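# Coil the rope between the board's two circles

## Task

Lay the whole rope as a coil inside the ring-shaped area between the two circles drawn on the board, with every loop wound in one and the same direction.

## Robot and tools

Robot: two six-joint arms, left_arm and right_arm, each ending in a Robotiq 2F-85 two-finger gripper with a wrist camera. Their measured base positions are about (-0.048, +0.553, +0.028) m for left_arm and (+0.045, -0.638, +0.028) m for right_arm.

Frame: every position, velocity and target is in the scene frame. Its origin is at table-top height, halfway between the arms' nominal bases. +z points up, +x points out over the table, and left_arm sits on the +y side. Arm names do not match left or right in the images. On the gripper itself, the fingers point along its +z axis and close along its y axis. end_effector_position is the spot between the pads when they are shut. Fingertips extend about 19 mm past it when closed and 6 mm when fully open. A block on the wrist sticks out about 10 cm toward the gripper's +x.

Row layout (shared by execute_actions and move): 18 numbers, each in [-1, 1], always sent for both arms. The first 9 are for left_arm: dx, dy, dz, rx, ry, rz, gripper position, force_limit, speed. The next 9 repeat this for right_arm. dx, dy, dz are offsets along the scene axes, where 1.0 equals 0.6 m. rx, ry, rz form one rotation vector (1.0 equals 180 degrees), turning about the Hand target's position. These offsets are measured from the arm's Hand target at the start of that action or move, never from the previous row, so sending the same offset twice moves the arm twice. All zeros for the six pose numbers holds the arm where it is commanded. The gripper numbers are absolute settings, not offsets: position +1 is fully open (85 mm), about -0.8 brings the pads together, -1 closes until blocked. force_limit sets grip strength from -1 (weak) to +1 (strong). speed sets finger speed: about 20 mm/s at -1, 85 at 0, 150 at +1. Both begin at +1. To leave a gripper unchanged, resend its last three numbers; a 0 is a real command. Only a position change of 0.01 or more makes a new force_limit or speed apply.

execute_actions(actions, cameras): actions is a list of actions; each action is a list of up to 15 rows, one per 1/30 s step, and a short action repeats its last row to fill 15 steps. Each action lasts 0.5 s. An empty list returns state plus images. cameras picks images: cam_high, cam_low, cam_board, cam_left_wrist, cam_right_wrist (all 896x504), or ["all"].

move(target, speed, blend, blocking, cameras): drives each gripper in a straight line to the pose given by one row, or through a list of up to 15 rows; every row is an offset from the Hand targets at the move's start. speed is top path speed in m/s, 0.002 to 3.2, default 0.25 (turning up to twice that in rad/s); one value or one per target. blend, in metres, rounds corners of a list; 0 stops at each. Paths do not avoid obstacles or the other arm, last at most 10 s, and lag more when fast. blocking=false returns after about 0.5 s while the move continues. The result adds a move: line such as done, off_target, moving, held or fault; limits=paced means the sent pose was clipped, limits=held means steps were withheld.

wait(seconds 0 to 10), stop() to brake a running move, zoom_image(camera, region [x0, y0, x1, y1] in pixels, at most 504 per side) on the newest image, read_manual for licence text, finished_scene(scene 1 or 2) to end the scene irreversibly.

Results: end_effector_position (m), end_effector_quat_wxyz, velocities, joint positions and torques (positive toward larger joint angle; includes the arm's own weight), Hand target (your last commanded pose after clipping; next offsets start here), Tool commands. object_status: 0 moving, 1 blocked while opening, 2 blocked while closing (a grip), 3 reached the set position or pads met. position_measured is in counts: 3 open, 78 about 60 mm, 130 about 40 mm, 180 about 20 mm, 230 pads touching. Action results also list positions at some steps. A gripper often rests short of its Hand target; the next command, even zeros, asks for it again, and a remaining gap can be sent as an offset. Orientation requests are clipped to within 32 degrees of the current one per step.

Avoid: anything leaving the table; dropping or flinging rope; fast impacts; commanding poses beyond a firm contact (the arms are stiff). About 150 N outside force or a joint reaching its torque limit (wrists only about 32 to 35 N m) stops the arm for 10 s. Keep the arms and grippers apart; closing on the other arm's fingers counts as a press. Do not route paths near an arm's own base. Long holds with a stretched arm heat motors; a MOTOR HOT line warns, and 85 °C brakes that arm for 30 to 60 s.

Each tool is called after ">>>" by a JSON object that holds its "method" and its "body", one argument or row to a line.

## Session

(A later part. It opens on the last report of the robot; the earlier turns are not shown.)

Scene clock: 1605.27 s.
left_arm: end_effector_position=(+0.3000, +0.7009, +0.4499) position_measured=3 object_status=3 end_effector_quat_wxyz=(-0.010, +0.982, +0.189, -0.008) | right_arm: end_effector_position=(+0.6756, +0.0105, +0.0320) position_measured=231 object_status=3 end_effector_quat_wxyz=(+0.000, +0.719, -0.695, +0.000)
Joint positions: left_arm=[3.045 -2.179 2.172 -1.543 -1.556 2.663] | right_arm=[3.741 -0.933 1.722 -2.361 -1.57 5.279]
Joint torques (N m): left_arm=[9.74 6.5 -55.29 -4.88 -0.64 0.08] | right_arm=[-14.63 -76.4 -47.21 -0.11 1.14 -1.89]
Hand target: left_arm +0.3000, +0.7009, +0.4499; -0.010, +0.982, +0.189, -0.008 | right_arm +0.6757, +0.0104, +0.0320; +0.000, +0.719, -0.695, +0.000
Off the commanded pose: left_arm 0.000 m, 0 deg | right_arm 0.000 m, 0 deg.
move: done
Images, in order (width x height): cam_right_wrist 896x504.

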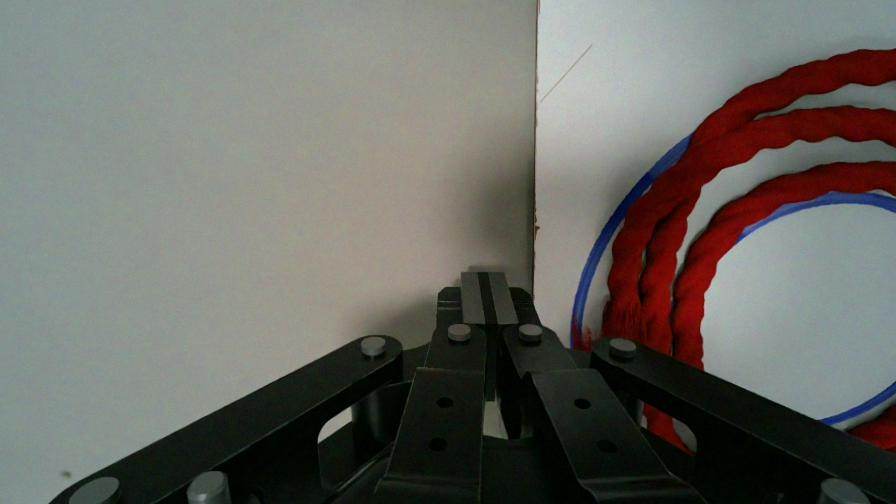

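>>> {"method": "move", "body": {
  "target": [
    [0,0,0,0,0,0,1,1,1,0,0,0.1133,0,0,0,-0.82,-0.8,-0.5],
    [0,0,0,0,0,0,1,1,1,-0.1862,0.0398,0.3633,0,0,0.0278,-0.82,-0.8,-0.5]
  ],
  "speed": [0.2,0.3],
  "blend": [0.03,0],
  "cameras": ["cam_right_wrist", "cam_board"]
}}

>>> {"method": "zoom_image", "body": {
  "camera": "cam_right_wrist",
  "region": [330, 20, 590, 280]
}}

>>> {"method": "zoom_image", "body": {
  "camera": "cam_board",
  "region": [340, 180, 560, 380]
}}

Scene clock: 1608.33 s.
left_arm: end_effector_position=(+0.3000, +0.7009, +0.4499) position_measured=3 object_status=3 end_effector_quat_wxyz=(-0.010, +0.982, +0.189, -0.008) | right_arm: end_effector_position=(+0.5641, +0.0343, +0.2498) position_measured=231 object_status=3 end_effector_quat_wxyz=(+0.000, +0.749, -0.663, +0.000)
Joint positions: left_arm=[3.045 -2.179 2.172 -1.543 -1.556 2.663] | right_arm=[3.842 -1.222 1.719 -2.068 -1.57 5.293]
Joint torques (N m): left_arm=[11.46 7.26 -54.48 -5.13 -0.29 0.11] | right_arm=[30.66 -96.38 -55.44 -0.3 0.11 0.69]
Hand target: left_arm +0.3000, +0.7009, +0.4499; -0.010, +0.982, +0.189, -0.008 | right_arm +0.5640, +0.0343, +0.2500; +0.000, +0.749, -0.663, +0.000
Off the commanded pose: left_arm 0.000 m, 0 deg | right_arm 0.000 m, 0 deg.
move: done
Images, in order (width x height): cam_board 896x504, cam_right_wrist 896x504.

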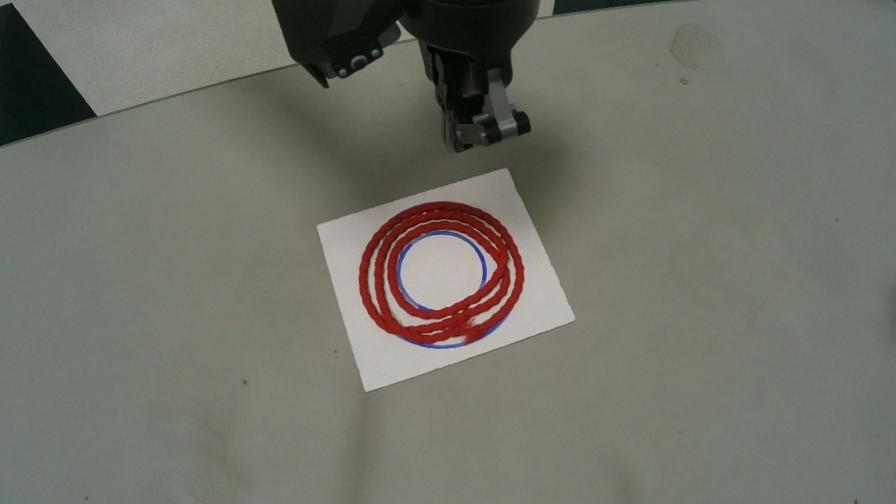

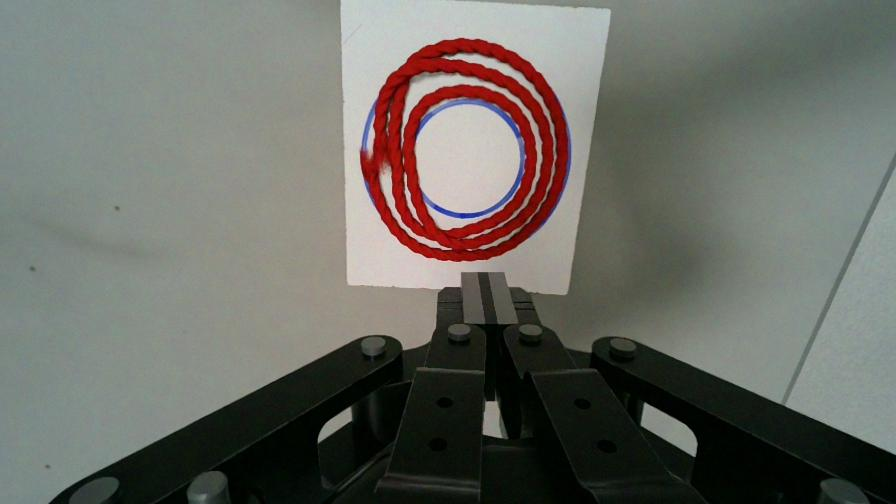

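Scaled by 1.938 from the camera's 896x504 image, which has a finer 1280x720 frame.

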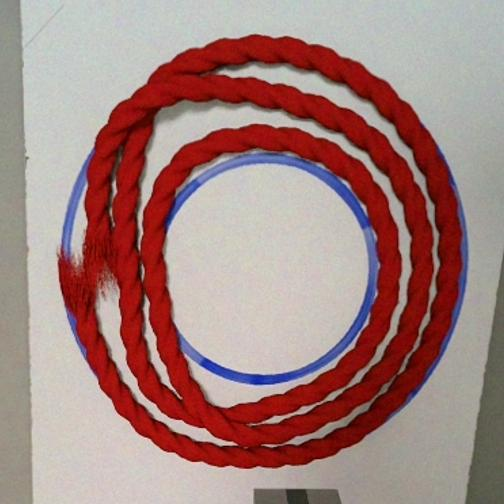

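Scaled by 2.291 from the camera's 896x504 image, which has a finer 1280x720 frame.

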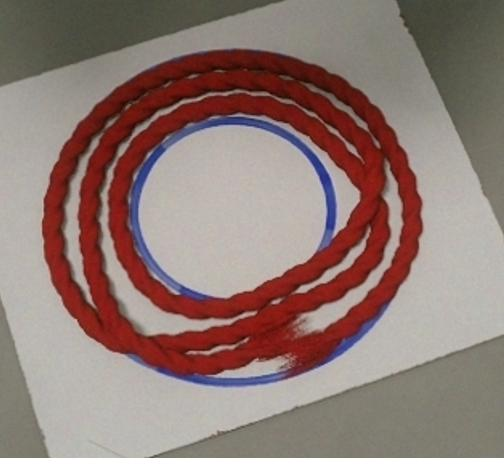

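>>> {"method": "move", "body": {
  "target": [
    [0,0,0,0,0,0,1,1,1,0.0933,-0.1850,-0.25,0,0,0.6278,-0.82,-0.8,-0.5],
    [0,0,0,0,0,0,1,1,1,0.0933,-0.1850,-0.3633,0,0,0.6278,-0.82,-0.8,-0.5],
    [0,0,0,0,0,0,1,1,1,0.0680,-0.1410,-0.3633,0,0,0.6278,-0.82,-0.8,-0.5],
    [0,0,0,0,0,0,1,1,1,0.0933,-0.1850,-0.3633,0,0,0.6278,-0.82,-0.8,-0.5],
    [0,0,0,0,0,0,1,1,1,0.0483,-0.2037,-0.3633,0,0,0.5444,-0.82,-0.8,-0.5],
    [0,0,0,0,0,0,1,1,1,0.0352,-0.1545,-0.3633,0,0,0.5444,-0.82,-0.8,-0.5],
    [0,0,0,0,0,0,1,1,1,0.0483,-0.2037,-0.3633,0,0,0.5444,-0.82,-0.8,-0.5]
  ],
  "speed": [0.35,0.15,0.035,0.12,0.25,0.035,0.12],
  "blend": [0.02,0,0,0,0,0,0]
}}

>>> {"method": "move", "body": {
  "target": [
    [0,0,0,0,0,0,1,1,1,-0.0483,-0.0063,0,0,0,-0.0833,-0.82,-0.8,-0.5],
    [0,0,0,0,0,0,1,1,1,-0.0483,0.0445,0,0,0,-0.0833,-0.82,-0.8,-0.5],
    [0,0,0,0,0,0,1,1,1,-0.0483,-0.0063,0,0,0,-0.0833,-0.82,-0.8,-0.5],
    [0,0,0,0,0,0,1,1,1,-0.0967,0,0,0,0,-0.1667,-0.82,-0.8,-0.5],
    [0,0,0,0,0,0,1,1,1,-0.0835,0.0492,0,0,0,-0.1667,-0.82,-0.8,-0.5],
    [0,0,0,0,0,0,1,1,1,-0.0967,0,0,0,0,-0.1667,-0.82,-0.8,-0.5],
    [0,0,0,0,0,0,1,1,1,-0.1417,0.0187,0,0,0,-0.25,-0.82,-0.8,-0.5],
    [0,0,0,0,0,0,1,1,1,-0.1162,0.0627,0,0,0,-0.25,-0.82,-0.8,-0.5],
    [0,0,0,0,0,0,1,1,1,-0.1417,0.0187,0,0,0,-0.25,-0.82,-0.8,-0.5]
  ],
  "speed": [0.25,0.035,0.12,0.25,0.035,0.12,0.25,0.035,0.12]
}}

>>> {"method": "move", "body": {
  "target": [
    [0,0,0,0,0,0,1,1,1,0,0,0.1133,0,0,0,-0.82,-0.8,-0.5],
    [0,0,0,0,0,0,1,1,1,0.1167,0.1617,0.3633,0,0,0,-0.82,-0.8,-0.5]
  ],
  "speed": [0.2,0.3],
  "blend": [0.03,0],
  "cameras": ["cam_right_wrist", "cam_board"]
}}

>>> {"method": "zoom_image", "body": {
  "camera": "cam_right_wrist",
  "region": [330, 20, 590, 280]
}}

>>> {"method": "zoom_image", "body": {
  "camera": "cam_board",
  "region": [340, 180, 560, 380]
}}

Scene clock: 1628.77 s.
left_arm: end_effector_position=(+0.3000, +0.7009, +0.4499) position_measured=3 object_status=3 end_effector_quat_wxyz=(-0.010, +0.982, +0.189, -0.008) | right_arm: end_effector_position=(+0.5929, -0.0877, +0.0320) position_measured=231 object_status=3 end_effector_quat_wxyz=(+0.000, +0.991, +0.130, -0.001)
Joint positions: left_arm=[3.045 -2.179 2.172 -1.543 -1.556 2.663] | right_arm=[3.696 -1.078 1.996 -2.487 -1.57 3.437]
Joint torques (N m): left_arm=[13.87 6.07 -54.64 -5.17 -0.52 -0.2] | right_arm=[-14.88 -95.64 -25.92 -14.14 2.25 -2.14]
Hand target: left_arm +0.3000, +0.7009, +0.4499; -0.010, +0.982, +0.189, -0.008 | right_arm +0.5930, -0.0879, +0.0320; +0.000, +0.991, +0.130, -0.001
Off the commanded pose: left_arm 0.000 m, 0 deg | right_arm 0.000 m, 0 deg.
move: done

Scene clock: 1636.77 s.
left_arm: end_effector_position=(+0.3000, +0.7009, +0.4499) position_measured=3 object_status=3 end_effector_quat_wxyz=(-0.010, +0.982, +0.189, -0.008) | right_arm: end_effector_position=(+0.5080, -0.0766, +0.0320) position_measured=231 object_status=3 end_effector_quat_wxyz=(+0.000, +0.966, -0.259, +0.000)
Joint positions: left_arm=[3.045 -2.179 2.172 -1.543 -1.556 2.663] | right_arm=[3.774 -1.133 2.095 -2.533 -1.57 4.3]
Joint torques (N m): left_arm=[12.37 7.98 -54.17 -5.06 -0.87 0.48] | right_arm=[-16.17 -89.87 -24.68 -13.96 2.45 -2]
Hand target: left_arm +0.3000, +0.7009, +0.4499; -0.010, +0.982, +0.189, -0.008 | right_arm +0.5079, -0.0767, +0.0320; +0.000, +0.966, -0.259, +0.000
Off the commanded pose: left_arm 0.000 m, 0 deg | right_arm 0.000 m, 0 deg.
move: done

Scene clock: 1638.37 s.
left_arm: end_effector_position=(+0.3000, +0.7009, +0.4499) position_measured=3 object_status=3 end_effector_quat_wxyz=(-0.010, +0.982, +0.189, -0.008) | right_arm: end_effector_position=(+0.5779, +0.0203, +0.2499) position_measured=231 object_status=3 end_effector_quat_wxyz=(+0.000, +0.966, -0.259, +0.000)
Joint positions: left_arm=[3.045 -2.179 2.172 -1.543 -1.556 2.663] | right_arm=[3.818 -1.226 1.723 -2.068 -1.57 4.344]
Joint torques (N m): left_arm=[13.67 8.11 -54.6 -5.08 -0.25 -0.1] | right_arm=[31.5 -58.73 -55.04 -0.27 0.03 1.66]
Hand target: left_arm +0.3000, +0.7009, +0.4499; -0.010, +0.982, +0.189, -0.008 | right_arm +0.5780, +0.0203, +0.2500; +0.000, +0.966, -0.259, +0.000
Off the commanded pose: left_arm 0.000 m, 0 deg | right_arm 0.000 m, 0 deg.
move: done
Images, in order (width x height): cam_board 896x504, cam_right_wrist 896x504.

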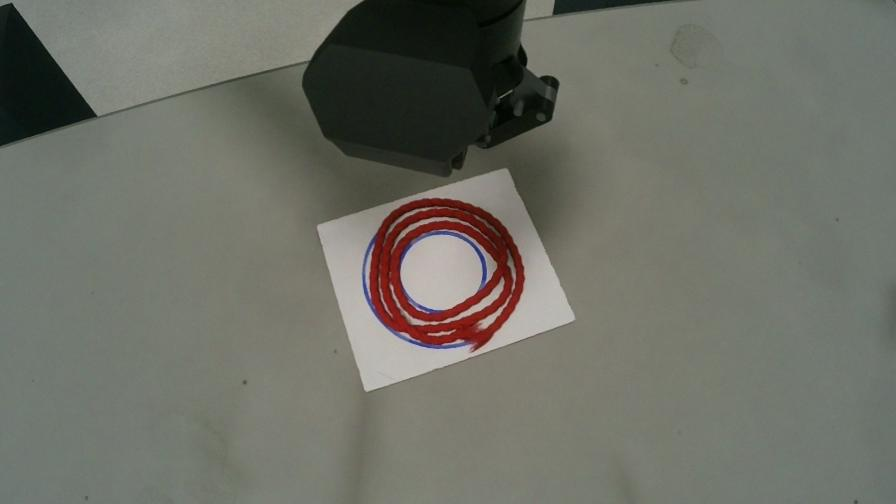

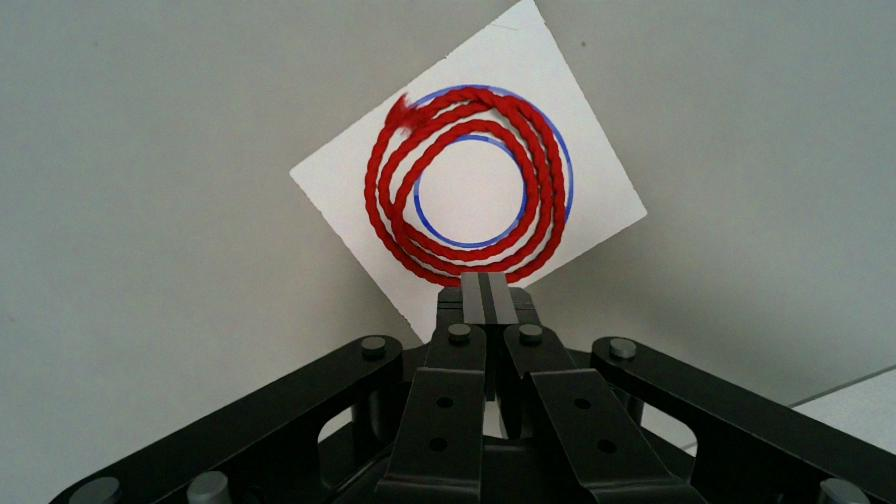

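Scaled by 1.938 from the camera's 896x504 image, which has a finer 1280x720 frame.

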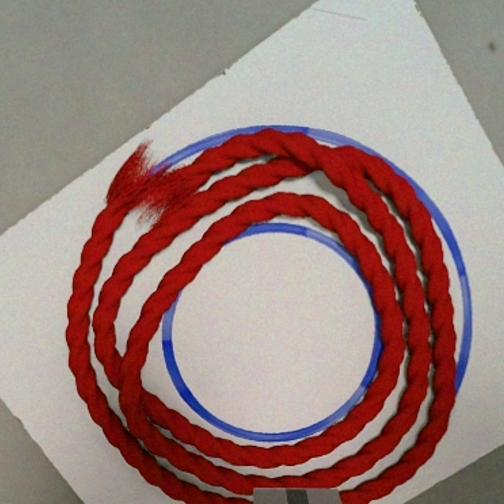

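Scaled by 2.291 from the camera's 896x504 image, which has a finer 1280x720 frame.

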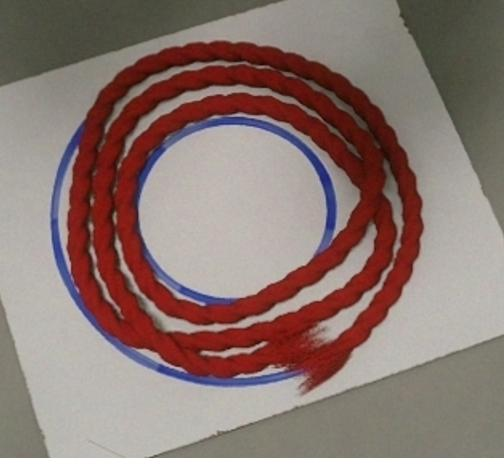

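>>> {"method": "move", "body": {
  "target": [
    [0,0,0,0,0,0,1,1,1,-0.1175,-0.0343,-0.3,0,0,0.7778,0.5129,-0.8,0],
    [0,0,0,0,0,0,1,1,1,-0.1175,-0.0343,-0.3647,0,0,0.7778,0.5129,-0.8,0],
    [0,0,0,0,0,0,1,1,1,-0.1175,-0.0343,-0.3647,0,0,0.7778,-0.1181,-0.8,-0.8],
    [0,0,0,0,0,0,1,1,1,-0.1175,-0.0343,-0.3647,0,0,0.7778,0.5129,-0.8,0]
  ],
  "speed": [0.35,0.1,0.1,0.1]
}}

>>> {"method": "move", "body": {
  "target": [
    [0,0,0,0,0,0,1,1,1,-0.0057,0.0430,0,0,0,-0.1389,0.5129,-0.8,0],
    [0,0,0,0,0,0,1,1,1,0.0075,0.0845,0,0,0,-0.2778,0.5129,-0.8,0],
    [0,0,0,0,0,0,1,1,1,0.0075,0.0845,0,0,0,-0.2778,-0.1181,-0.8,-0.8],
    [0,0,0,0,0,0,1,1,1,0.0075,0.0845,0,0,0,-0.2778,0.5129,-0.8,0],
    [0,0,0,0,0,0,1,1,1,0.0367,0.1163,0,0,0,-0.4167,0.5129,-0.8,0],
    [0,0,0,0,0,0,1,1,1,0.0768,0.1330,0,0,0,-0.5556,0.5129,-0.8,0],
    [0,0,0,0,0,0,1,1,1,0.0768,0.1330,0,0,0,-0.5556,-0.1181,-0.8,-0.8],
    [0,0,0,0,0,0,1,1,1,0.0768,0.1330,0,0,0,-0.5556,0.5129,-0.8,0]
  ],
  "speed": [0.25,0.25,0.1,0.1,0.25,0.25,0.1,0.1],
  "blend": [0.003,0,0,0,0.003,0,0,0]
}}

>>> {"method": "move", "body": {
  "target": [
    [0,0,0,0,0,0,1,1,1,-0.0402,-0.0167,0,0,0,0.1389,0.5129,-0.8,0],
    [0,0,0,0,0,0,1,1,1,-0.0402,-0.0167,0,0,0,0.1389,-0.1181,-0.8,-0.8],
    [0,0,0,0,0,0,1,1,1,-0.0402,-0.0167,0,0,0,0.1389,0.5129,-0.8,0],
    [0,0,0,0,0,0,1,1,1,-0.0693,-0.0485,0,0,0,0.2778,0.5129,-0.8,0],
    [0,0,0,0,0,0,1,1,1,-0.0825,-0.0900,0,0,0,0.4167,0.5129,-0.8,0],
    [0,0,0,0,0,0,1,1,1,-0.0825,-0.0900,0,0,0,0.4167,-0.1181,-0.8,-0.8],
    [0,0,0,0,0,0,1,1,1,-0.0825,-0.0900,0,0,0,0.4167,0.5129,-0.8,0]
  ],
  "speed": [0.25,0.1,0.1,0.25,0.25,0.1,0.1],
  "blend": [0,0,0,0.003,0,0,0]
}}

>>> {"method": "move", "body": {
  "target": [
    [0,0,0,0,0,0,1,1,1,0.0132,0.0415,0,0,0,-0.1389,0.5129,-0.8,0],
    [0,0,0,0,0,0,1,1,1,0.0423,0.0733,0,0,0,-0.2778,0.5129,-0.8,0],
    [0,0,0,0,0,0,1,1,1,0.0825,0.0900,0,0,0,-0.4167,0.5129,-0.8,0],
    [0,0,0,0,0,0,1,1,1,0.1258,0.0880,0,0,0,-0.5556,0.5129,-0.8,0],
    [0,0,0,0,0,0,1,1,1,0.1258,0.0880,0,0,0,-0.5556,-0.1181,-0.8,-0.8],
    [0,0,0,0,0,0,1,1,1,0.1258,0.0880,0,0,0,-0.5556,0.5129,-0.8,0]
  ],
  "speed": [0.25,0.25,0.25,0.25,0.1,0.1],
  "blend": [0.003,0.003,0.003,0,0,0]
}}

>>> {"method": "move", "body": {
  "target": [
    [0,0,0,0,0,0,1,1,1,0.0383,-0.0200,0,0,0,-0.1389,0.5129,-0.8,0],
    [0,0,0,0,0,0,1,1,1,0.0383,-0.0200,0,0,0,-0.1389,-0.1181,-0.8,-0.8],
    [0,0,0,0,0,0,1,1,1,0.0383,-0.0200,0,0,0,-0.1389,0.5129,-0.8,0],
    [0,0,0,0,0,0,1,1,1,0.0648,-0.0543,0,0,0,-0.2778,0.5129,-0.8,0],
    [0,0,0,0,0,0,1,1,1,0.0648,-0.0543,0,0,0,-0.2778,-0.0800,-0.8,-0.8],
    [0,0,0,0,0,0,1,1,1,0.0648,-0.0543,0,0,0,-0.2778,0.5129,-0.8,0]
  ],
  "speed": [0.25,0.1,0.1,0.25,0.1,0.1],
  "cameras": ["cam_right_wrist"]
}}

Scene clock: 1660.17 s.
left_arm: end_effector_position=(+0.3000, +0.7009, +0.4499) position_measured=3 object_status=3 end_effector_quat_wxyz=(-0.010, +0.982, +0.189, -0.008) | right_arm: end_effector_position=(+0.5075, -0.0002, +0.0312) position_measured=64 object_status=0 end_effector_quat_wxyz=(+0.000, +0.574, +0.819, +0.000)
Joint positions: left_arm=[3.045 -2.179 2.172 -1.543 -1.556 2.663] | right_arm=[3.856 -1.065 1.973 -2.479 -1.572 1.938]
Joint torques (N m): left_arm=[11.36 6.37 -53.89 -4.73 -0.38 0.32] | right_arm=[7.98 -61.53 -28.12 -5.81 2.47 0.16]
Hand target: left_arm +0.3000, +0.7009, +0.4499; -0.010, +0.982, +0.189, -0.008 | right_arm +0.5075, -0.0002, +0.0312; +0.000, +0.574, +0.819, +0.000
Off the commanded pose: left_arm 0.000 m, 0 deg | right_arm 0.000 m, 0 deg.
move: done

Scene clock: 1668.70 s.
left_arm: end_effector_position=(+0.3000, +0.7009, +0.4499) position_measured=3 object_status=3 end_effector_quat_wxyz=(-0.010, +0.982, +0.189, -0.008) | right_arm: end_effector_position=(+0.5535, +0.0796, +0.0312) position_measured=64 object_status=0 end_effector_quat_wxyz=(+0.000, +0.996, +0.087, -0.001)
Joint positions: left_arm=[3.045 -2.179 2.172 -1.543 -1.556 2.663] | right_arm=[3.89 -0.961 1.778 -2.387 -1.57 3.718]
Joint torques (N m): left_arm=[11.98 4.59 -53.63 -4.9 -0.25 0.09] | right_arm=[-17.48 -72.2 -45.04 -0.23 0.09 1.73]
Hand target: left_arm +0.3000, +0.7009, +0.4499; -0.010, +0.982, +0.189, -0.008 | right_arm +0.5535, +0.0796, +0.0312; +0.000, +0.996, +0.087, -0.001
Off the commanded pose: left_arm 0.000 m, 0 deg | right_arm 0.000 m, 0 deg.
move: done

Scene clock: 1676.37 s.
left_arm: end_effector_position=(+0.3000, +0.7009, +0.4499) position_measured=3 object_status=3 end_effector_quat_wxyz=(-0.010, +0.982, +0.189, -0.008) | right_arm: end_effector_position=(+0.5041, +0.0256, +0.0312) position_measured=64 object_status=0 end_effector_quat_wxyz=(+0.000, +0.737, +0.675, +0.000)
Joint positions: left_arm=[3.045 -2.179 2.172 -1.543 -1.556 2.663] | right_arm=[3.883 -1.043 1.933 -2.46 -1.571 2.402]
Joint torques (N m): left_arm=[12.03 8.24 -54.92 -4.65 -0.13 0.26] | right_arm=[-14.12 -66.21 -26.96 -7.51 2.46 -2.02]
Hand target: left_arm +0.3000, +0.7009, +0.4499; -0.010, +0.982, +0.189, -0.008 | right_arm +0.5040, +0.0256, +0.0312; +0.000, +0.737, +0.675, +0.000
Off the commanded pose: left_arm 0.000 m, 0 deg | right_arm 0.000 m, 0 deg.
move: done

Scene clock: 1682.37 s.
left_arm: end_effector_position=(+0.3000, +0.7009, +0.4499) position_measured=3 object_status=3 end_effector_quat_wxyz=(-0.010, +0.982, +0.189, -0.008) | right_arm: end_effector_position=(+0.5795, +0.0784, +0.0312) position_measured=64 object_status=0 end_effector_quat_wxyz=(+0.000, +0.991, -0.131, -0.001)
Joint positions: left_arm=[3.045 -2.179 2.172 -1.543 -1.556 2.663] | right_arm=[3.869 -0.944 1.746 -2.372 -1.57 4.133]
Joint torques (N m): left_arm=[14.26 7.91 -54.75 -4.55 -0.48 -0.17] | right_arm=[-16.55 -74.47 -45.69 -0.26 -0.04 1.71]
Hand target: left_arm +0.3000, +0.7009, +0.4499; -0.010, +0.982, +0.189, -0.008 | right_arm +0.5795, +0.0784, +0.0312; +0.000, +0.991, -0.131, -0.001
Off the commanded pose: left_arm 0.000 m, 0 deg | right_arm 0.000 m, 0 deg.
move: done

Scene clock: 1689.10 s.
left_arm: end_effector_position=(+0.3000, +0.7009, +0.4499) position_measured=3 object_status=3 end_effector_quat_wxyz=(-0.010, +0.982, +0.189, -0.008) | right_arm: end_effector_position=(+0.6184, +0.0458, +0.0312) position_measured=64 object_status=0 end_effector_quat_wxyz=(+0.000, +0.843, -0.538, +0.000)
Joint positions: left_arm=[3.045 -2.179 2.172 -1.543 -1.556 2.663] | right_arm=[3.812 -0.946 1.75 -2.375 -1.57 4.949]
Joint torques (N m): left_arm=[12.1 7.7 -54.88 -5.3 -0.2 0.06] | right_arm=[-16.66 -109.26 -30.38 -12.94 0.05 1.55]
Hand target: left_arm +0.3000, +0.7009, +0.4499; -0.010, +0.982, +0.189, -0.008 | right_arm +0.6184, +0.0458, +0.0312; +0.000, +0.843, -0.538, +0.000
Off the commanded pose: left_arm 0.000 m, 0 deg | right_arm 0.000 m, 0 deg.
move: done
Images, in order (width x height): cam_right_wrist 896x504.

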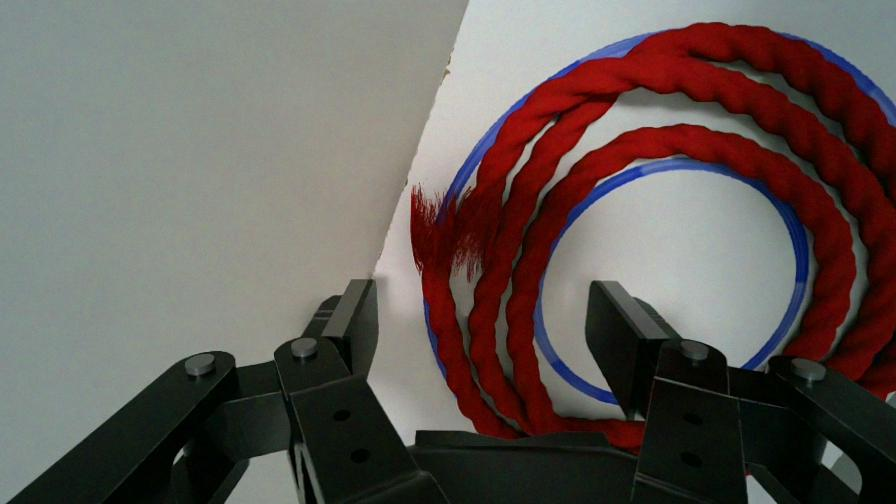

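>>> {"method": "move", "body": {
  "target": [
    [0,0,0,0,0,0,1,1,1, 0,0,0.12,0,0,0,0.5129,-0.8,0],
    [0,0,0,0,0,0,1,1,1, -0.1005,-0.0213,0.3647,0,0,0,-0.82,-0.8,0]
  ],
  "speed": 0.15,
  "cameras": ["cam_right_wrist","cam_board","cam_high"]
}}

Scene clock: 1700.13 s.
left_arm: end_effector_position=(+0.3000, +0.7009, +0.4499) position_measured=3 object_status=3 end_effector_quat_wxyz=(-0.010, +0.982, +0.189, -0.008) | right_arm: end_effector_position=(+0.5581, +0.0330, +0.2500) position_measured=231 object_status=0 end_effector_quat_wxyz=(+0.000, +0.843, -0.538, +0.000)
Joint positions: left_arm=[3.045 -2.179 2.172 -1.543 -1.556 2.663] | right_arm=[3.845 -1.229 1.728 -2.07 -1.57 4.982]
Joint torques (N m): left_arm=[10.49 6.41 -54.59 -4.9 0.12 0.14] | right_arm=[31.4 -96.57 -55.18 -0.37 0.08 1.56]
Hand target: left_arm +0.3000, +0.7009, +0.4499; -0.010, +0.982, +0.189, -0.008 | right_arm +0.5581, +0.0330, +0.2500; +0.000, +0.843, -0.538, +0.000
Off the commanded pose: left_arm 0.000 m, 0 deg | right_arm 0.000 m, 0 deg.
move: done
Images, in order (width x height): cam_high 896x504, cam_board 896x504, cam_right_wrist 896x504.

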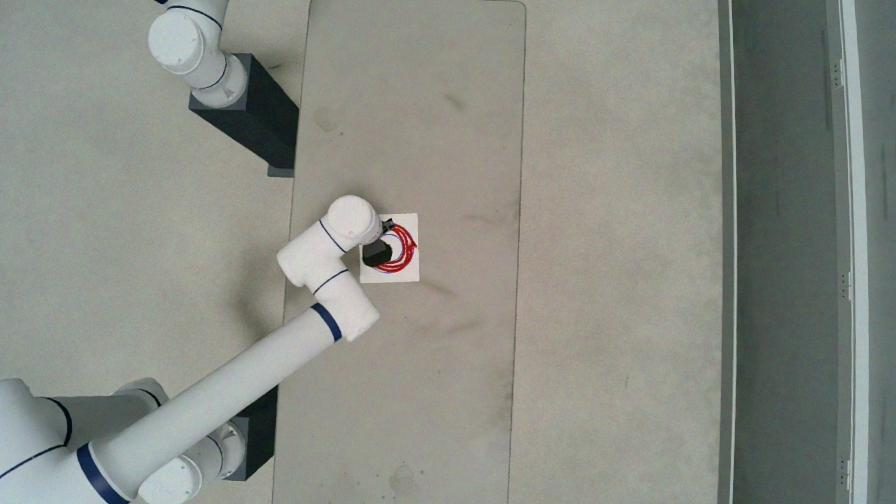

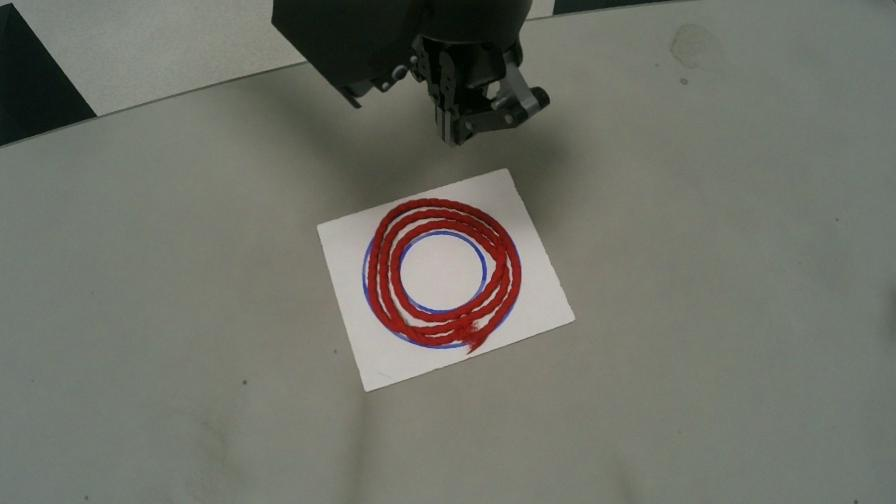

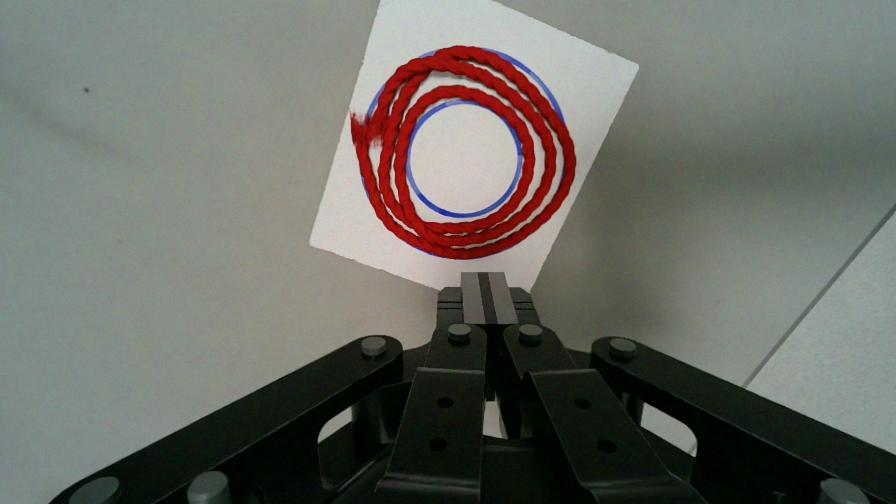

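>>> {"method": "zoom_image", "body": {
  "camera": "cam_right_wrist",
  "region": [330, 20, 590, 280]
}}

>>> {"method": "zoom_image", "body": {
  "camera": "cam_board",
  "region": [340, 180, 560, 380]
}}

Scaled by 1.938 from the camera's 896x504 image, which has a finer 1280x720 frame.

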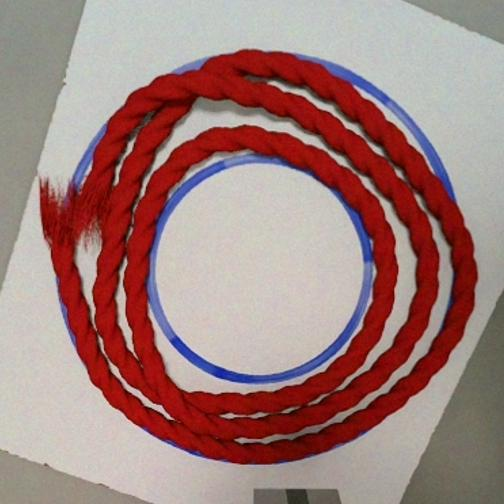

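Scaled by 2.291 from the camera's 896x504 image, which has a finer 1280x720 frame.

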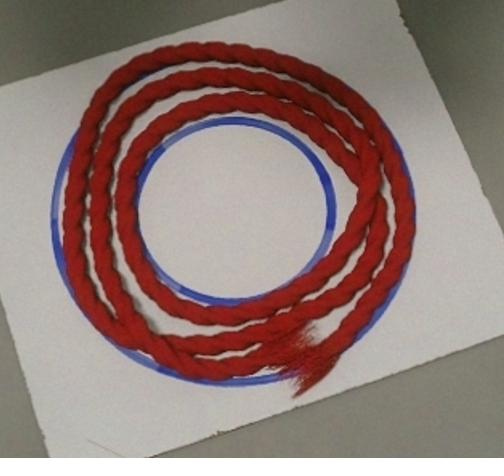

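>>> {"method": "move", "body": {
  "target": [
    [0,0,0,0,0,0,1,1,1, -0.1638,-0.1022,-0.25,0,0,0,-0.82,-0.8,0],
    [0,0,0,0,0,0,1,1,1, -0.1638,-0.1022,-0.3633,0,0,0,-0.82,-0.8,0],
    [0,0,0,0,0,0,1,1,1, -0.1140,-0.0789,-0.3633,0,0,0,-0.82,-0.8,0],
    [0,0,0,0,0,0,1,1,1, -0.1638,-0.1022,-0.3633,0,0,0,-0.82,-0.8,0],
    [0,0,0,0,0,0,1,1,1, -0.1803,-0.0445,-0.3633,0,0,-0.1,-0.82,-0.8,0],
    [0,0,0,0,0,0,1,1,1, -0.1258,-0.0378,-0.3633,0,0,-0.1,-0.82,-0.8,0],
    [0,0,0,0,0,0,1,1,1, -0.1803,-0.0445,-0.3633,0,0,-0.1,-0.82,-0.8,0]
  ],
  "speed": [0.25,0.12,0.032,0.12,0.12,0.032,0.12]
}}

Scene clock: 1718.53 s.
left_arm: end_effector_position=(+0.3000, +0.7009, +0.4499) position_measured=3 object_status=3 end_effector_quat_wxyz=(-0.010, +0.982, +0.189, -0.008) | right_arm: end_effector_position=(+0.4501, +0.0063, +0.0320) position_measured=231 object_status=3 end_effector_quat_wxyz=(+0.000, +0.749, -0.663, +0.000) end_effector_velocity=(-0.003, -0.001, -0.001) end_effector_angular_velocity=(-0.001, +0.002, +0.000)
Joint positions: left_arm=[3.045 -2.179 2.172 -1.543 -1.556 2.663] | right_arm=[3.913 -1.096 2.028 -2.504 -1.57 5.365]
Joint velocities: left_arm=[within noise] | right_arm=[0.002 -0.002 0.005 -0.001 0.001 0.001]
Joint torques (N m): left_arm=[12.51 7.84 -54.15 -4.86 -0.48 -0.04] | right_arm=[30.84 -93.28 -26.23 -14.09 1.63 1.71]
Hand target: left_arm +0.3000, +0.7009, +0.4499; -0.010, +0.982, +0.189, -0.008 | right_arm +0.4499, +0.0063, +0.0320; +0.000, +0.749, -0.663, +0.000
Off the commanded pose: left_arm 0.000 m, 0 deg | right_arm 0.000 m, 0 deg.
move: done

>>> {"method": "move", "body": {
  "target": [
    [0,0,0,0,0,0,1,1,1, 0.0477,-0.1048,0,0,0,0.1944,-0.82,-0.8,0],
    [0,0,0,0,0,0,1,1,1, 0.0887,-0.0682,0,0,0,0.1944,-0.82,-0.8,0],
    [0,0,0,0,0,0,1,1,1, 0.0477,-0.1048,0,0,0,0.1944,-0.82,-0.8,0],
    [0,0,0,0,0,0,1,1,1, 0.0477,-0.1048,0.12,0,0,0.1944,-0.82,-0.8,0],
    [0,0,0,0,0,0,1,1,1, 0.1830,0.0455,0.3633,0,0,0.0611,-0.82,-0.8,0]
  ],
  "speed": [0.15,0.032,0.12,0.15,0.25],
  "cameras": ["cam_right_wrist","cam_board"]
}}

>>> {"method": "zoom_image", "body": {
  "camera": "cam_right_wrist",
  "region": [330, 20, 590, 280]
}}

>>> {"method": "zoom_image", "body": {
  "camera": "cam_board",
  "region": [340, 180, 560, 380]
}}

Scene clock: 1727.43 s.
left_arm: end_effector_position=(+0.3000, +0.7009, +0.4499) position_measured=3 object_status=3 end_effector_quat_wxyz=(-0.010, +0.982, +0.189, -0.008) | right_arm: end_effector_position=(+0.5597, +0.0336, +0.2499) position_measured=231 object_status=3 end_effector_quat_wxyz=(+0.000, +0.809, -0.588, +0.000)
Joint positions: left_arm=[3.045 -2.179 2.172 -1.543 -1.556 2.663] | right_arm=[3.845 -1.227 1.725 -2.069 -1.57 5.104]
Joint torques (N m): left_arm=[13.62 9.05 -53.46 -5.15 -0.24 -0.05] | right_arm=[31.09 -58.59 -54.94 -0.17 0.22 1.48]
Hand target: left_arm +0.3000, +0.7009, +0.4499; -0.010, +0.982, +0.189, -0.008 | right_arm +0.5597, +0.0336, +0.2500; +0.000, +0.809, -0.588, +0.000
Off the commanded pose: left_arm 0.000 m, 0 deg | right_arm 0.000 m, 0 deg.
move: done
Images, in order (width x height): cam_board 896x504, cam_right_wrist 896x504.

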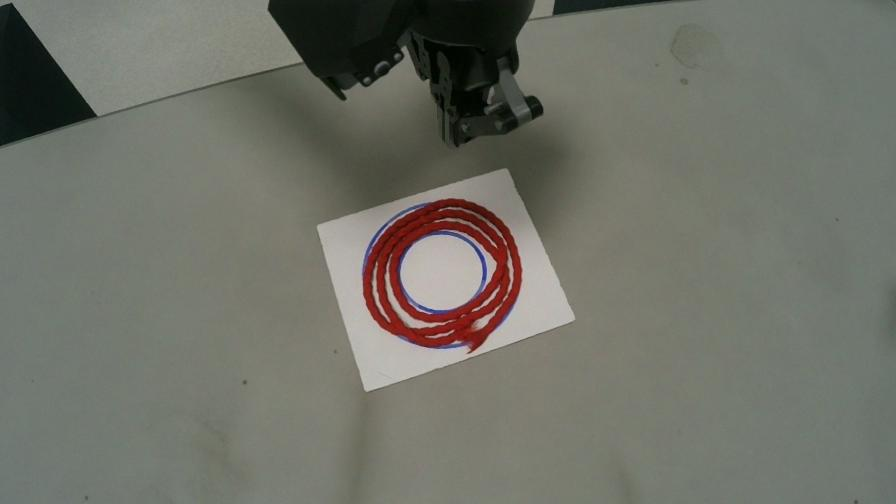

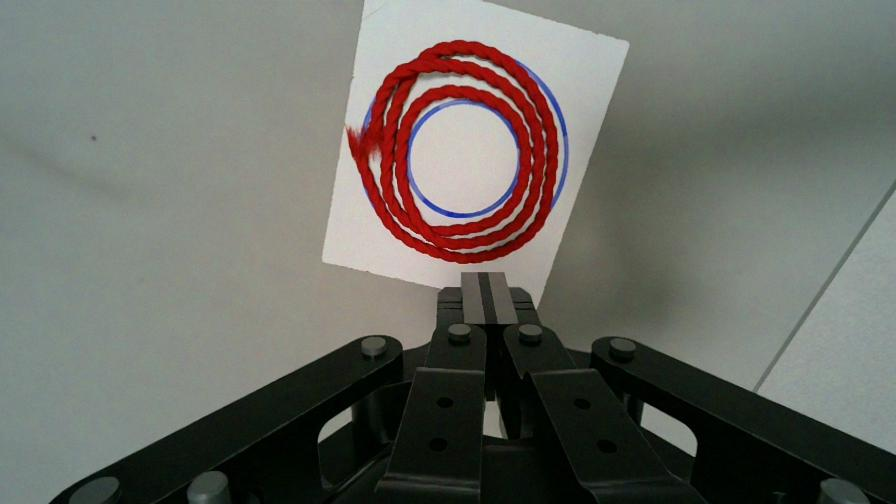

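Scaled by 1.938 from the camera's 896x504 image, which has a finer 1280x720 frame.

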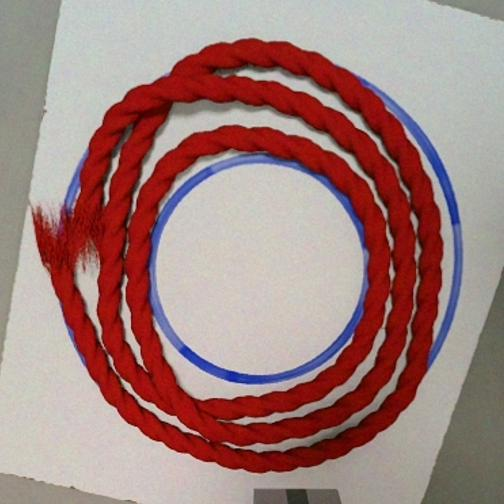

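Scaled by 2.291 from the camera's 896x504 image, which has a finer 1280x720 frame.

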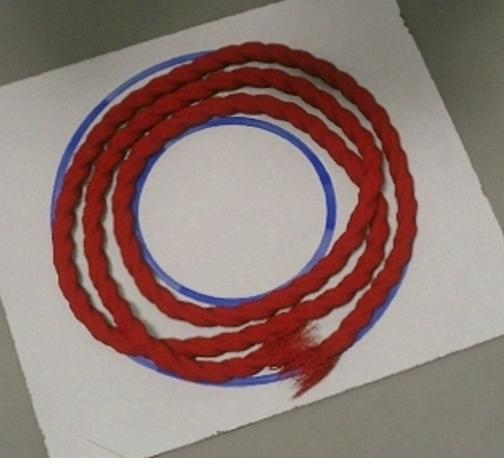

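>>> {"method": "move", "body": {
  "target": [
    [0,0,0,0,0,0,1,1,1, 0.07,-0.2155,-0.25,0,0,0,-0.82,-0.8,0],
    [0,0,0,0,0,0,1,1,1, 0.07,-0.2155,-0.3633,0,0,0,-0.82,-0.8,0],
    [0,0,0,0,0,0,1,1,1, 0.0533,-0.1640,-0.3633,0,0,0,-0.82,-0.8,0],
    [0,0,0,0,0,0,1,1,1, 0.07,-0.2155,-0.3633,0,0,0,-0.82,-0.8,0],
    [0,0,0,0,0,0,1,1,1, 0.0143,-0.2254,-0.3633,0,0,-0.0889,-0.82,-0.8,0],
    [0,0,0,0,0,0,1,1,1, 0.0124,-0.1712,-0.3633,0,0,-0.0889,-0.82,-0.8,0],
    [0,0,0,0,0,0,1,1,1, 0.0143,-0.2254,-0.3633,0,0,-0.0889,-0.82,-0.8,0]
  ],
  "speed": [0.25,0.12,0.032,0.12,0.12,0.032,0.12],
  "cameras": ["cam_board"]
}}

>>> {"method": "zoom_image", "body": {
  "camera": "cam_board",
  "region": [340, 180, 560, 380]
}}

Scene clock: 1746.07 s.
left_arm: end_effector_position=(+0.3000, +0.7009, +0.4499) position_measured=3 object_status=3 end_effector_quat_wxyz=(-0.010, +0.982, +0.189, -0.008) | right_arm: end_effector_position=(+0.5683, -0.1015, +0.0320) position_measured=231 object_status=3 end_effector_quat_wxyz=(+0.000, +0.719, -0.695, +0.000)
Joint positions: left_arm=[3.045 -2.179 2.172 -1.543 -1.556 2.663] | right_arm=[3.698 -1.109 2.052 -2.514 -1.57 5.236]
Joint torques (N m): left_arm=[13.18 5.98 -54.19 -5.15 -0.43 -0.15] | right_arm=[-16.87 -91.69 -25.03 -13.93 2.44 -2.19]
Hand target: left_arm +0.3000, +0.7009, +0.4499; -0.010, +0.982, +0.189, -0.008 | right_arm +0.5683, -0.1016, +0.0320; +0.000, +0.719, -0.695, +0.000
Off the commanded pose: left_arm 0.000 m, 0 deg | right_arm 0.000 m, 0 deg.
move: done
Images, in order (width x height): cam_board 896x504.

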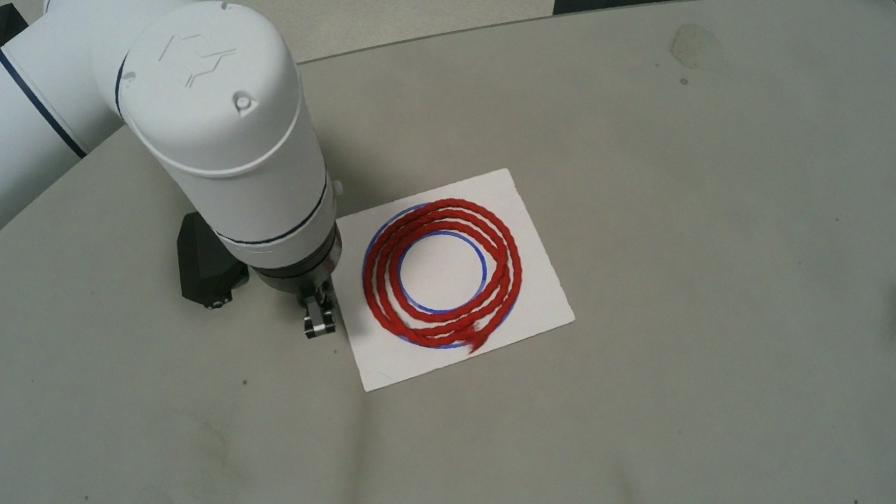

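Scaled by 2.291 from the camera's 896x504 image, which has a finer 1280x720 frame.

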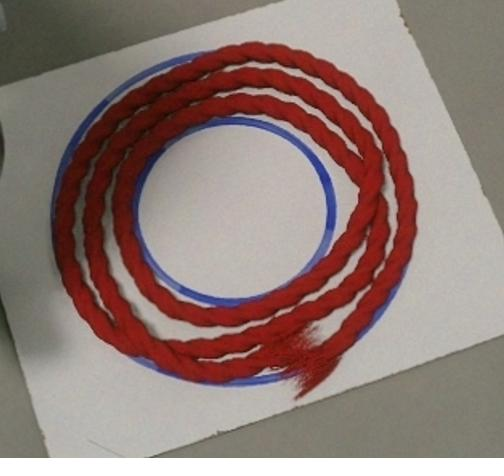

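>>> {"method": "move", "body": {
  "target": [
    [0,0,0,0,0,0,1,1,1, 0.1095,0.0367,0,0,0,0.1833,-0.82,-0.8,0],
    [0,0,0,0,0,0,1,1,1, 0.0788,0.0803,0,0,0,0.1833,-0.82,-0.8,0],
    [0,0,0,0,0,0,1,1,1, 0.1095,0.0367,0,0,0,0.1833,-0.82,-0.8,0],
    [0,0,0,0,0,0,1,1,1, 0.1095,0.0367,0.12,0,0,0.1833,-0.82,-0.8,0],
    [0,0,0,0,0,0,1,1,1, 0.1862,0.2660,0.12,0,0,0.0889,-0.82,-0.8,0],
    [0,0,0,0,0,0,1,1,1, 0.1862,0.2660,0,0,0,0.0889,-0.82,-0.8,0],
    [0,0,0,0,0,0,1,1,1, 0.1243,0.2458,0,0,0,0.0889,-0.82,-0.8,0],
    [0,0,0,0,0,0,1,1,1, 0.1862,0.2660,0,0,0,0.0889,-0.82,-0.8,0]
  ],
  "speed": [0.15,0.035,0.15,0.2,0.25,0.2,0.035,0.15],
  "cameras": ["cam_board"]
}}

>>> {"method": "zoom_image", "body": {
  "camera": "cam_board",
  "region": [340, 180, 560, 380]
}}

Scene clock: 1760.47 s.
left_arm: end_effector_position=(+0.3000, +0.7009, +0.4499) position_measured=3 object_status=3 end_effector_quat_wxyz=(-0.010, +0.982, +0.189, -0.008) | right_arm: end_effector_position=(+0.6799, +0.0579, +0.0320) position_measured=231 object_status=3 end_effector_quat_wxyz=(+0.000, +0.809, -0.588, +0.000)
Joint positions: left_arm=[3.045 -2.179 2.172 -1.543 -1.556 2.663] | right_arm=[3.781 -0.888 1.636 -2.32 -1.57 5.04]
Joint torques (N m): left_arm=[13.01 8.88 -53.41 -4.96 -0.31 -0.26] | right_arm=[-16.71 -80.42 -48.44 -0.5 1.67 -1.15]
Hand target: left_arm +0.3000, +0.7009, +0.4499; -0.010, +0.982, +0.189, -0.008 | right_arm +0.6800, +0.0580, +0.0320; +0.000, +0.809, -0.588, +0.000
Off the commanded pose: left_arm 0.000 m, 0 deg | right_arm 0.000 m, 0 deg.
move: done
Images, in order (width x height): cam_board 896x504.

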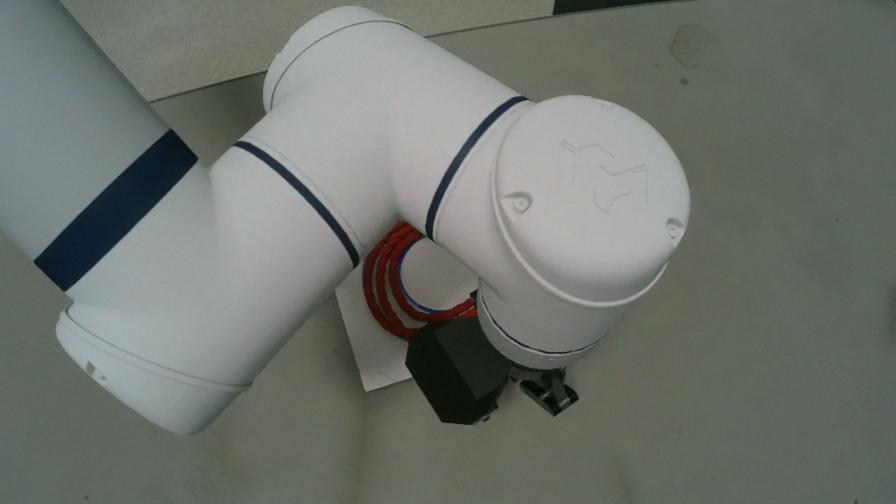

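Scaled by 2.291 from the camera's 896x504 image, which has a finer 1280x720 frame.

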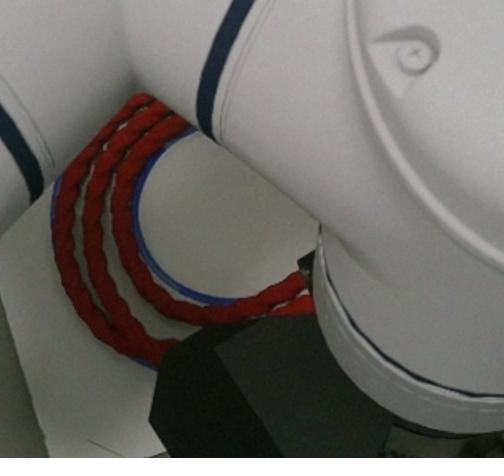

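>>> {"method": "move", "body": {
  "target": [
    [0,0,0,0,0,0,1,1,1, 0.0092,-0.0452,0,0,0,-0.0722,-0.82,-0.8,0],
    [0,0,0,0,0,0,1,1,1, -0.0555,-0.0508,0,0,0,-0.0722,-0.82,-0.8,0],
    [0,0,0,0,0,0,1,1,1, 0.0092,-0.0452,0,0,0,-0.0722,-0.82,-0.8,0],
    [0,0,0,0,0,0,1,1,1, 0.0092,-0.0452,0.12,0,0,-0.0722,-0.82,-0.8,0],
    [0,0,0,0,0,0,1,1,1, -0.2005,-0.0407,0.3633,0,0,0,-0.82,-0.8,0]
  ],
  "speed": [0.15,0.035,0.15,0.2,0.25],
  "cameras": ["cam_board","cam_right_wrist"]
}}

>>> {"method": "zoom_image", "body": {
  "camera": "cam_right_wrist",
  "region": [330, 20, 590, 280]
}}

>>> {"method": "zoom_image", "body": {
  "camera": "cam_board",
  "region": [340, 180, 560, 380]
}}

Scene clock: 1768.30 s.
left_arm: end_effector_position=(+0.3000, +0.7009, +0.4499) position_measured=3 object_status=3 end_effector_quat_wxyz=(-0.010, +0.982, +0.189, -0.008) | right_arm: end_effector_position=(+0.5598, +0.0335, +0.2499) position_measured=231 object_status=3 end_effector_quat_wxyz=(+0.000, +0.809, -0.588, +0.000)
Joint positions: left_arm=[3.045 -2.179 2.172 -1.543 -1.556 2.663] | right_arm=[3.844 -1.227 1.725 -2.069 -1.57 5.104]
Joint torques (N m): left_arm=[11.38 6.64 -53.86 -4.95 -0.19 -0.03] | right_arm=[30.51 -96.34 -39.34 -0.31 2.48 -2.22]
Hand target: left_arm +0.3000, +0.7009, +0.4499; -0.010, +0.982, +0.189, -0.008 | right_arm +0.5597, +0.0335, +0.2500; +0.000, +0.809, -0.588, +0.000
Off the commanded pose: left_arm 0.000 m, 0 deg | right_arm 0.000 m, 0 deg.
move: done
Images, in order (width x height): cam_board 896x504, cam_right_wrist 896x504.

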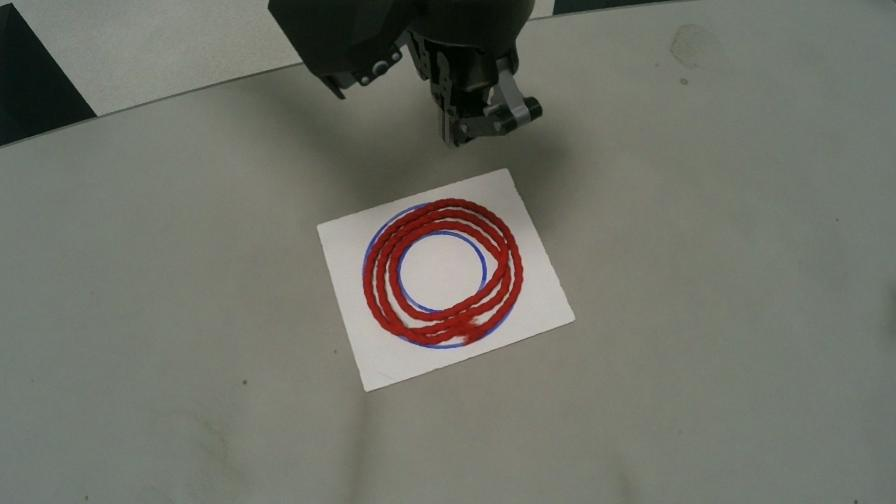

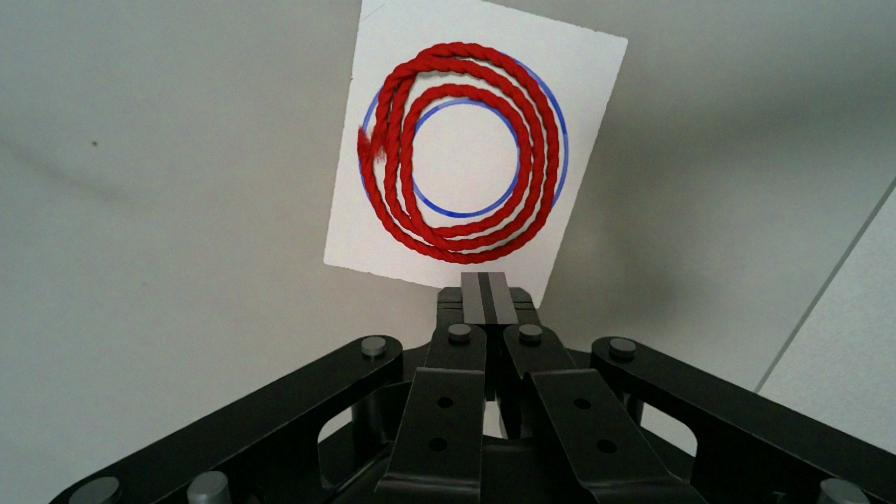

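Scaled by 1.938 from the camera's 896x504 image, which has a finer 1280x720 frame.

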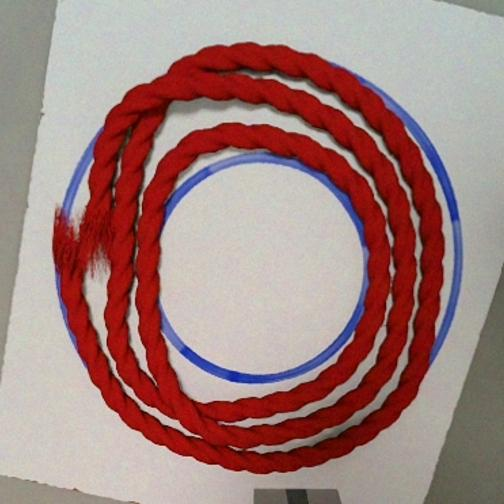

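Scaled by 2.291 from the camera's 896x504 image, which has a finer 1280x720 frame.

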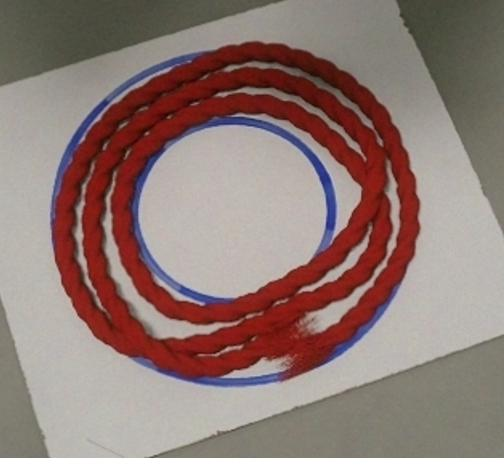

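>>> {"method": "move", "body": {
  "target": [
    [0,0,0,0,0,0,1,1,1, 0.0072,-0.0220,-0.25,0,0,0,-0.82,-0.8,0],
    [0,0,0,0,0,0,1,1,1, 0.0072,-0.0220,-0.3633,0,0,0,-0.82,-0.8,0],
    [0,0,0,0,0,0,1,1,1, -0.0617,-0.0443,-0.3633,0,0,0,-0.82,-0.8,0],
    [0,0,0,0,0,0,1,1,1, -0.0262,-0.0220,-0.3633,0,0,-0.1,-0.82,-0.8,0],
    [0,0,0,0,0,0,1,1,1, -0.0652,-0.0220,-0.3633,0,0,-0.1,-0.82,-0.8,0],
    [0,0,0,0,0,0,1,1,1, -0.0198,-0.0417,-0.3633,0,0,0.1,-0.82,-0.8,0]
  ],
  "speed": [0.25,0.15,0.035,0.15,0.035,0.2]
}}

Scene clock: 1790.37 s.
left_arm: end_effector_position=(+0.3000, +0.7009, +0.4499) position_measured=3 object_status=3 end_effector_quat_wxyz=(-0.010, +0.982, +0.189, -0.008) | right_arm: end_effector_position=(+0.5478, +0.0085, +0.0320) position_measured=231 object_status=3 end_effector_quat_wxyz=(+0.000, +0.891, -0.454, +0.000)
Joint positions: left_arm=[3.045 -2.179 2.172 -1.543 -1.556 2.663] | right_arm=[3.83 -1.031 1.908 -2.448 -1.57 4.776]
Joint torques (N m): left_arm=[13.66 8.5 -53.31 -5.19 -0.64 -0.02] | right_arm=[-17.75 -63.77 -44.03 -0.24 2.53 -2.14]
Hand target: left_arm +0.3000, +0.7009, +0.4499; -0.010, +0.982, +0.189, -0.008 | right_arm +0.5478, +0.0085, +0.0320; +0.000, +0.891, -0.454, +0.000
Off the commanded pose: left_arm 0.000 m, 0 deg | right_arm 0.000 m, 0 deg.
move: done


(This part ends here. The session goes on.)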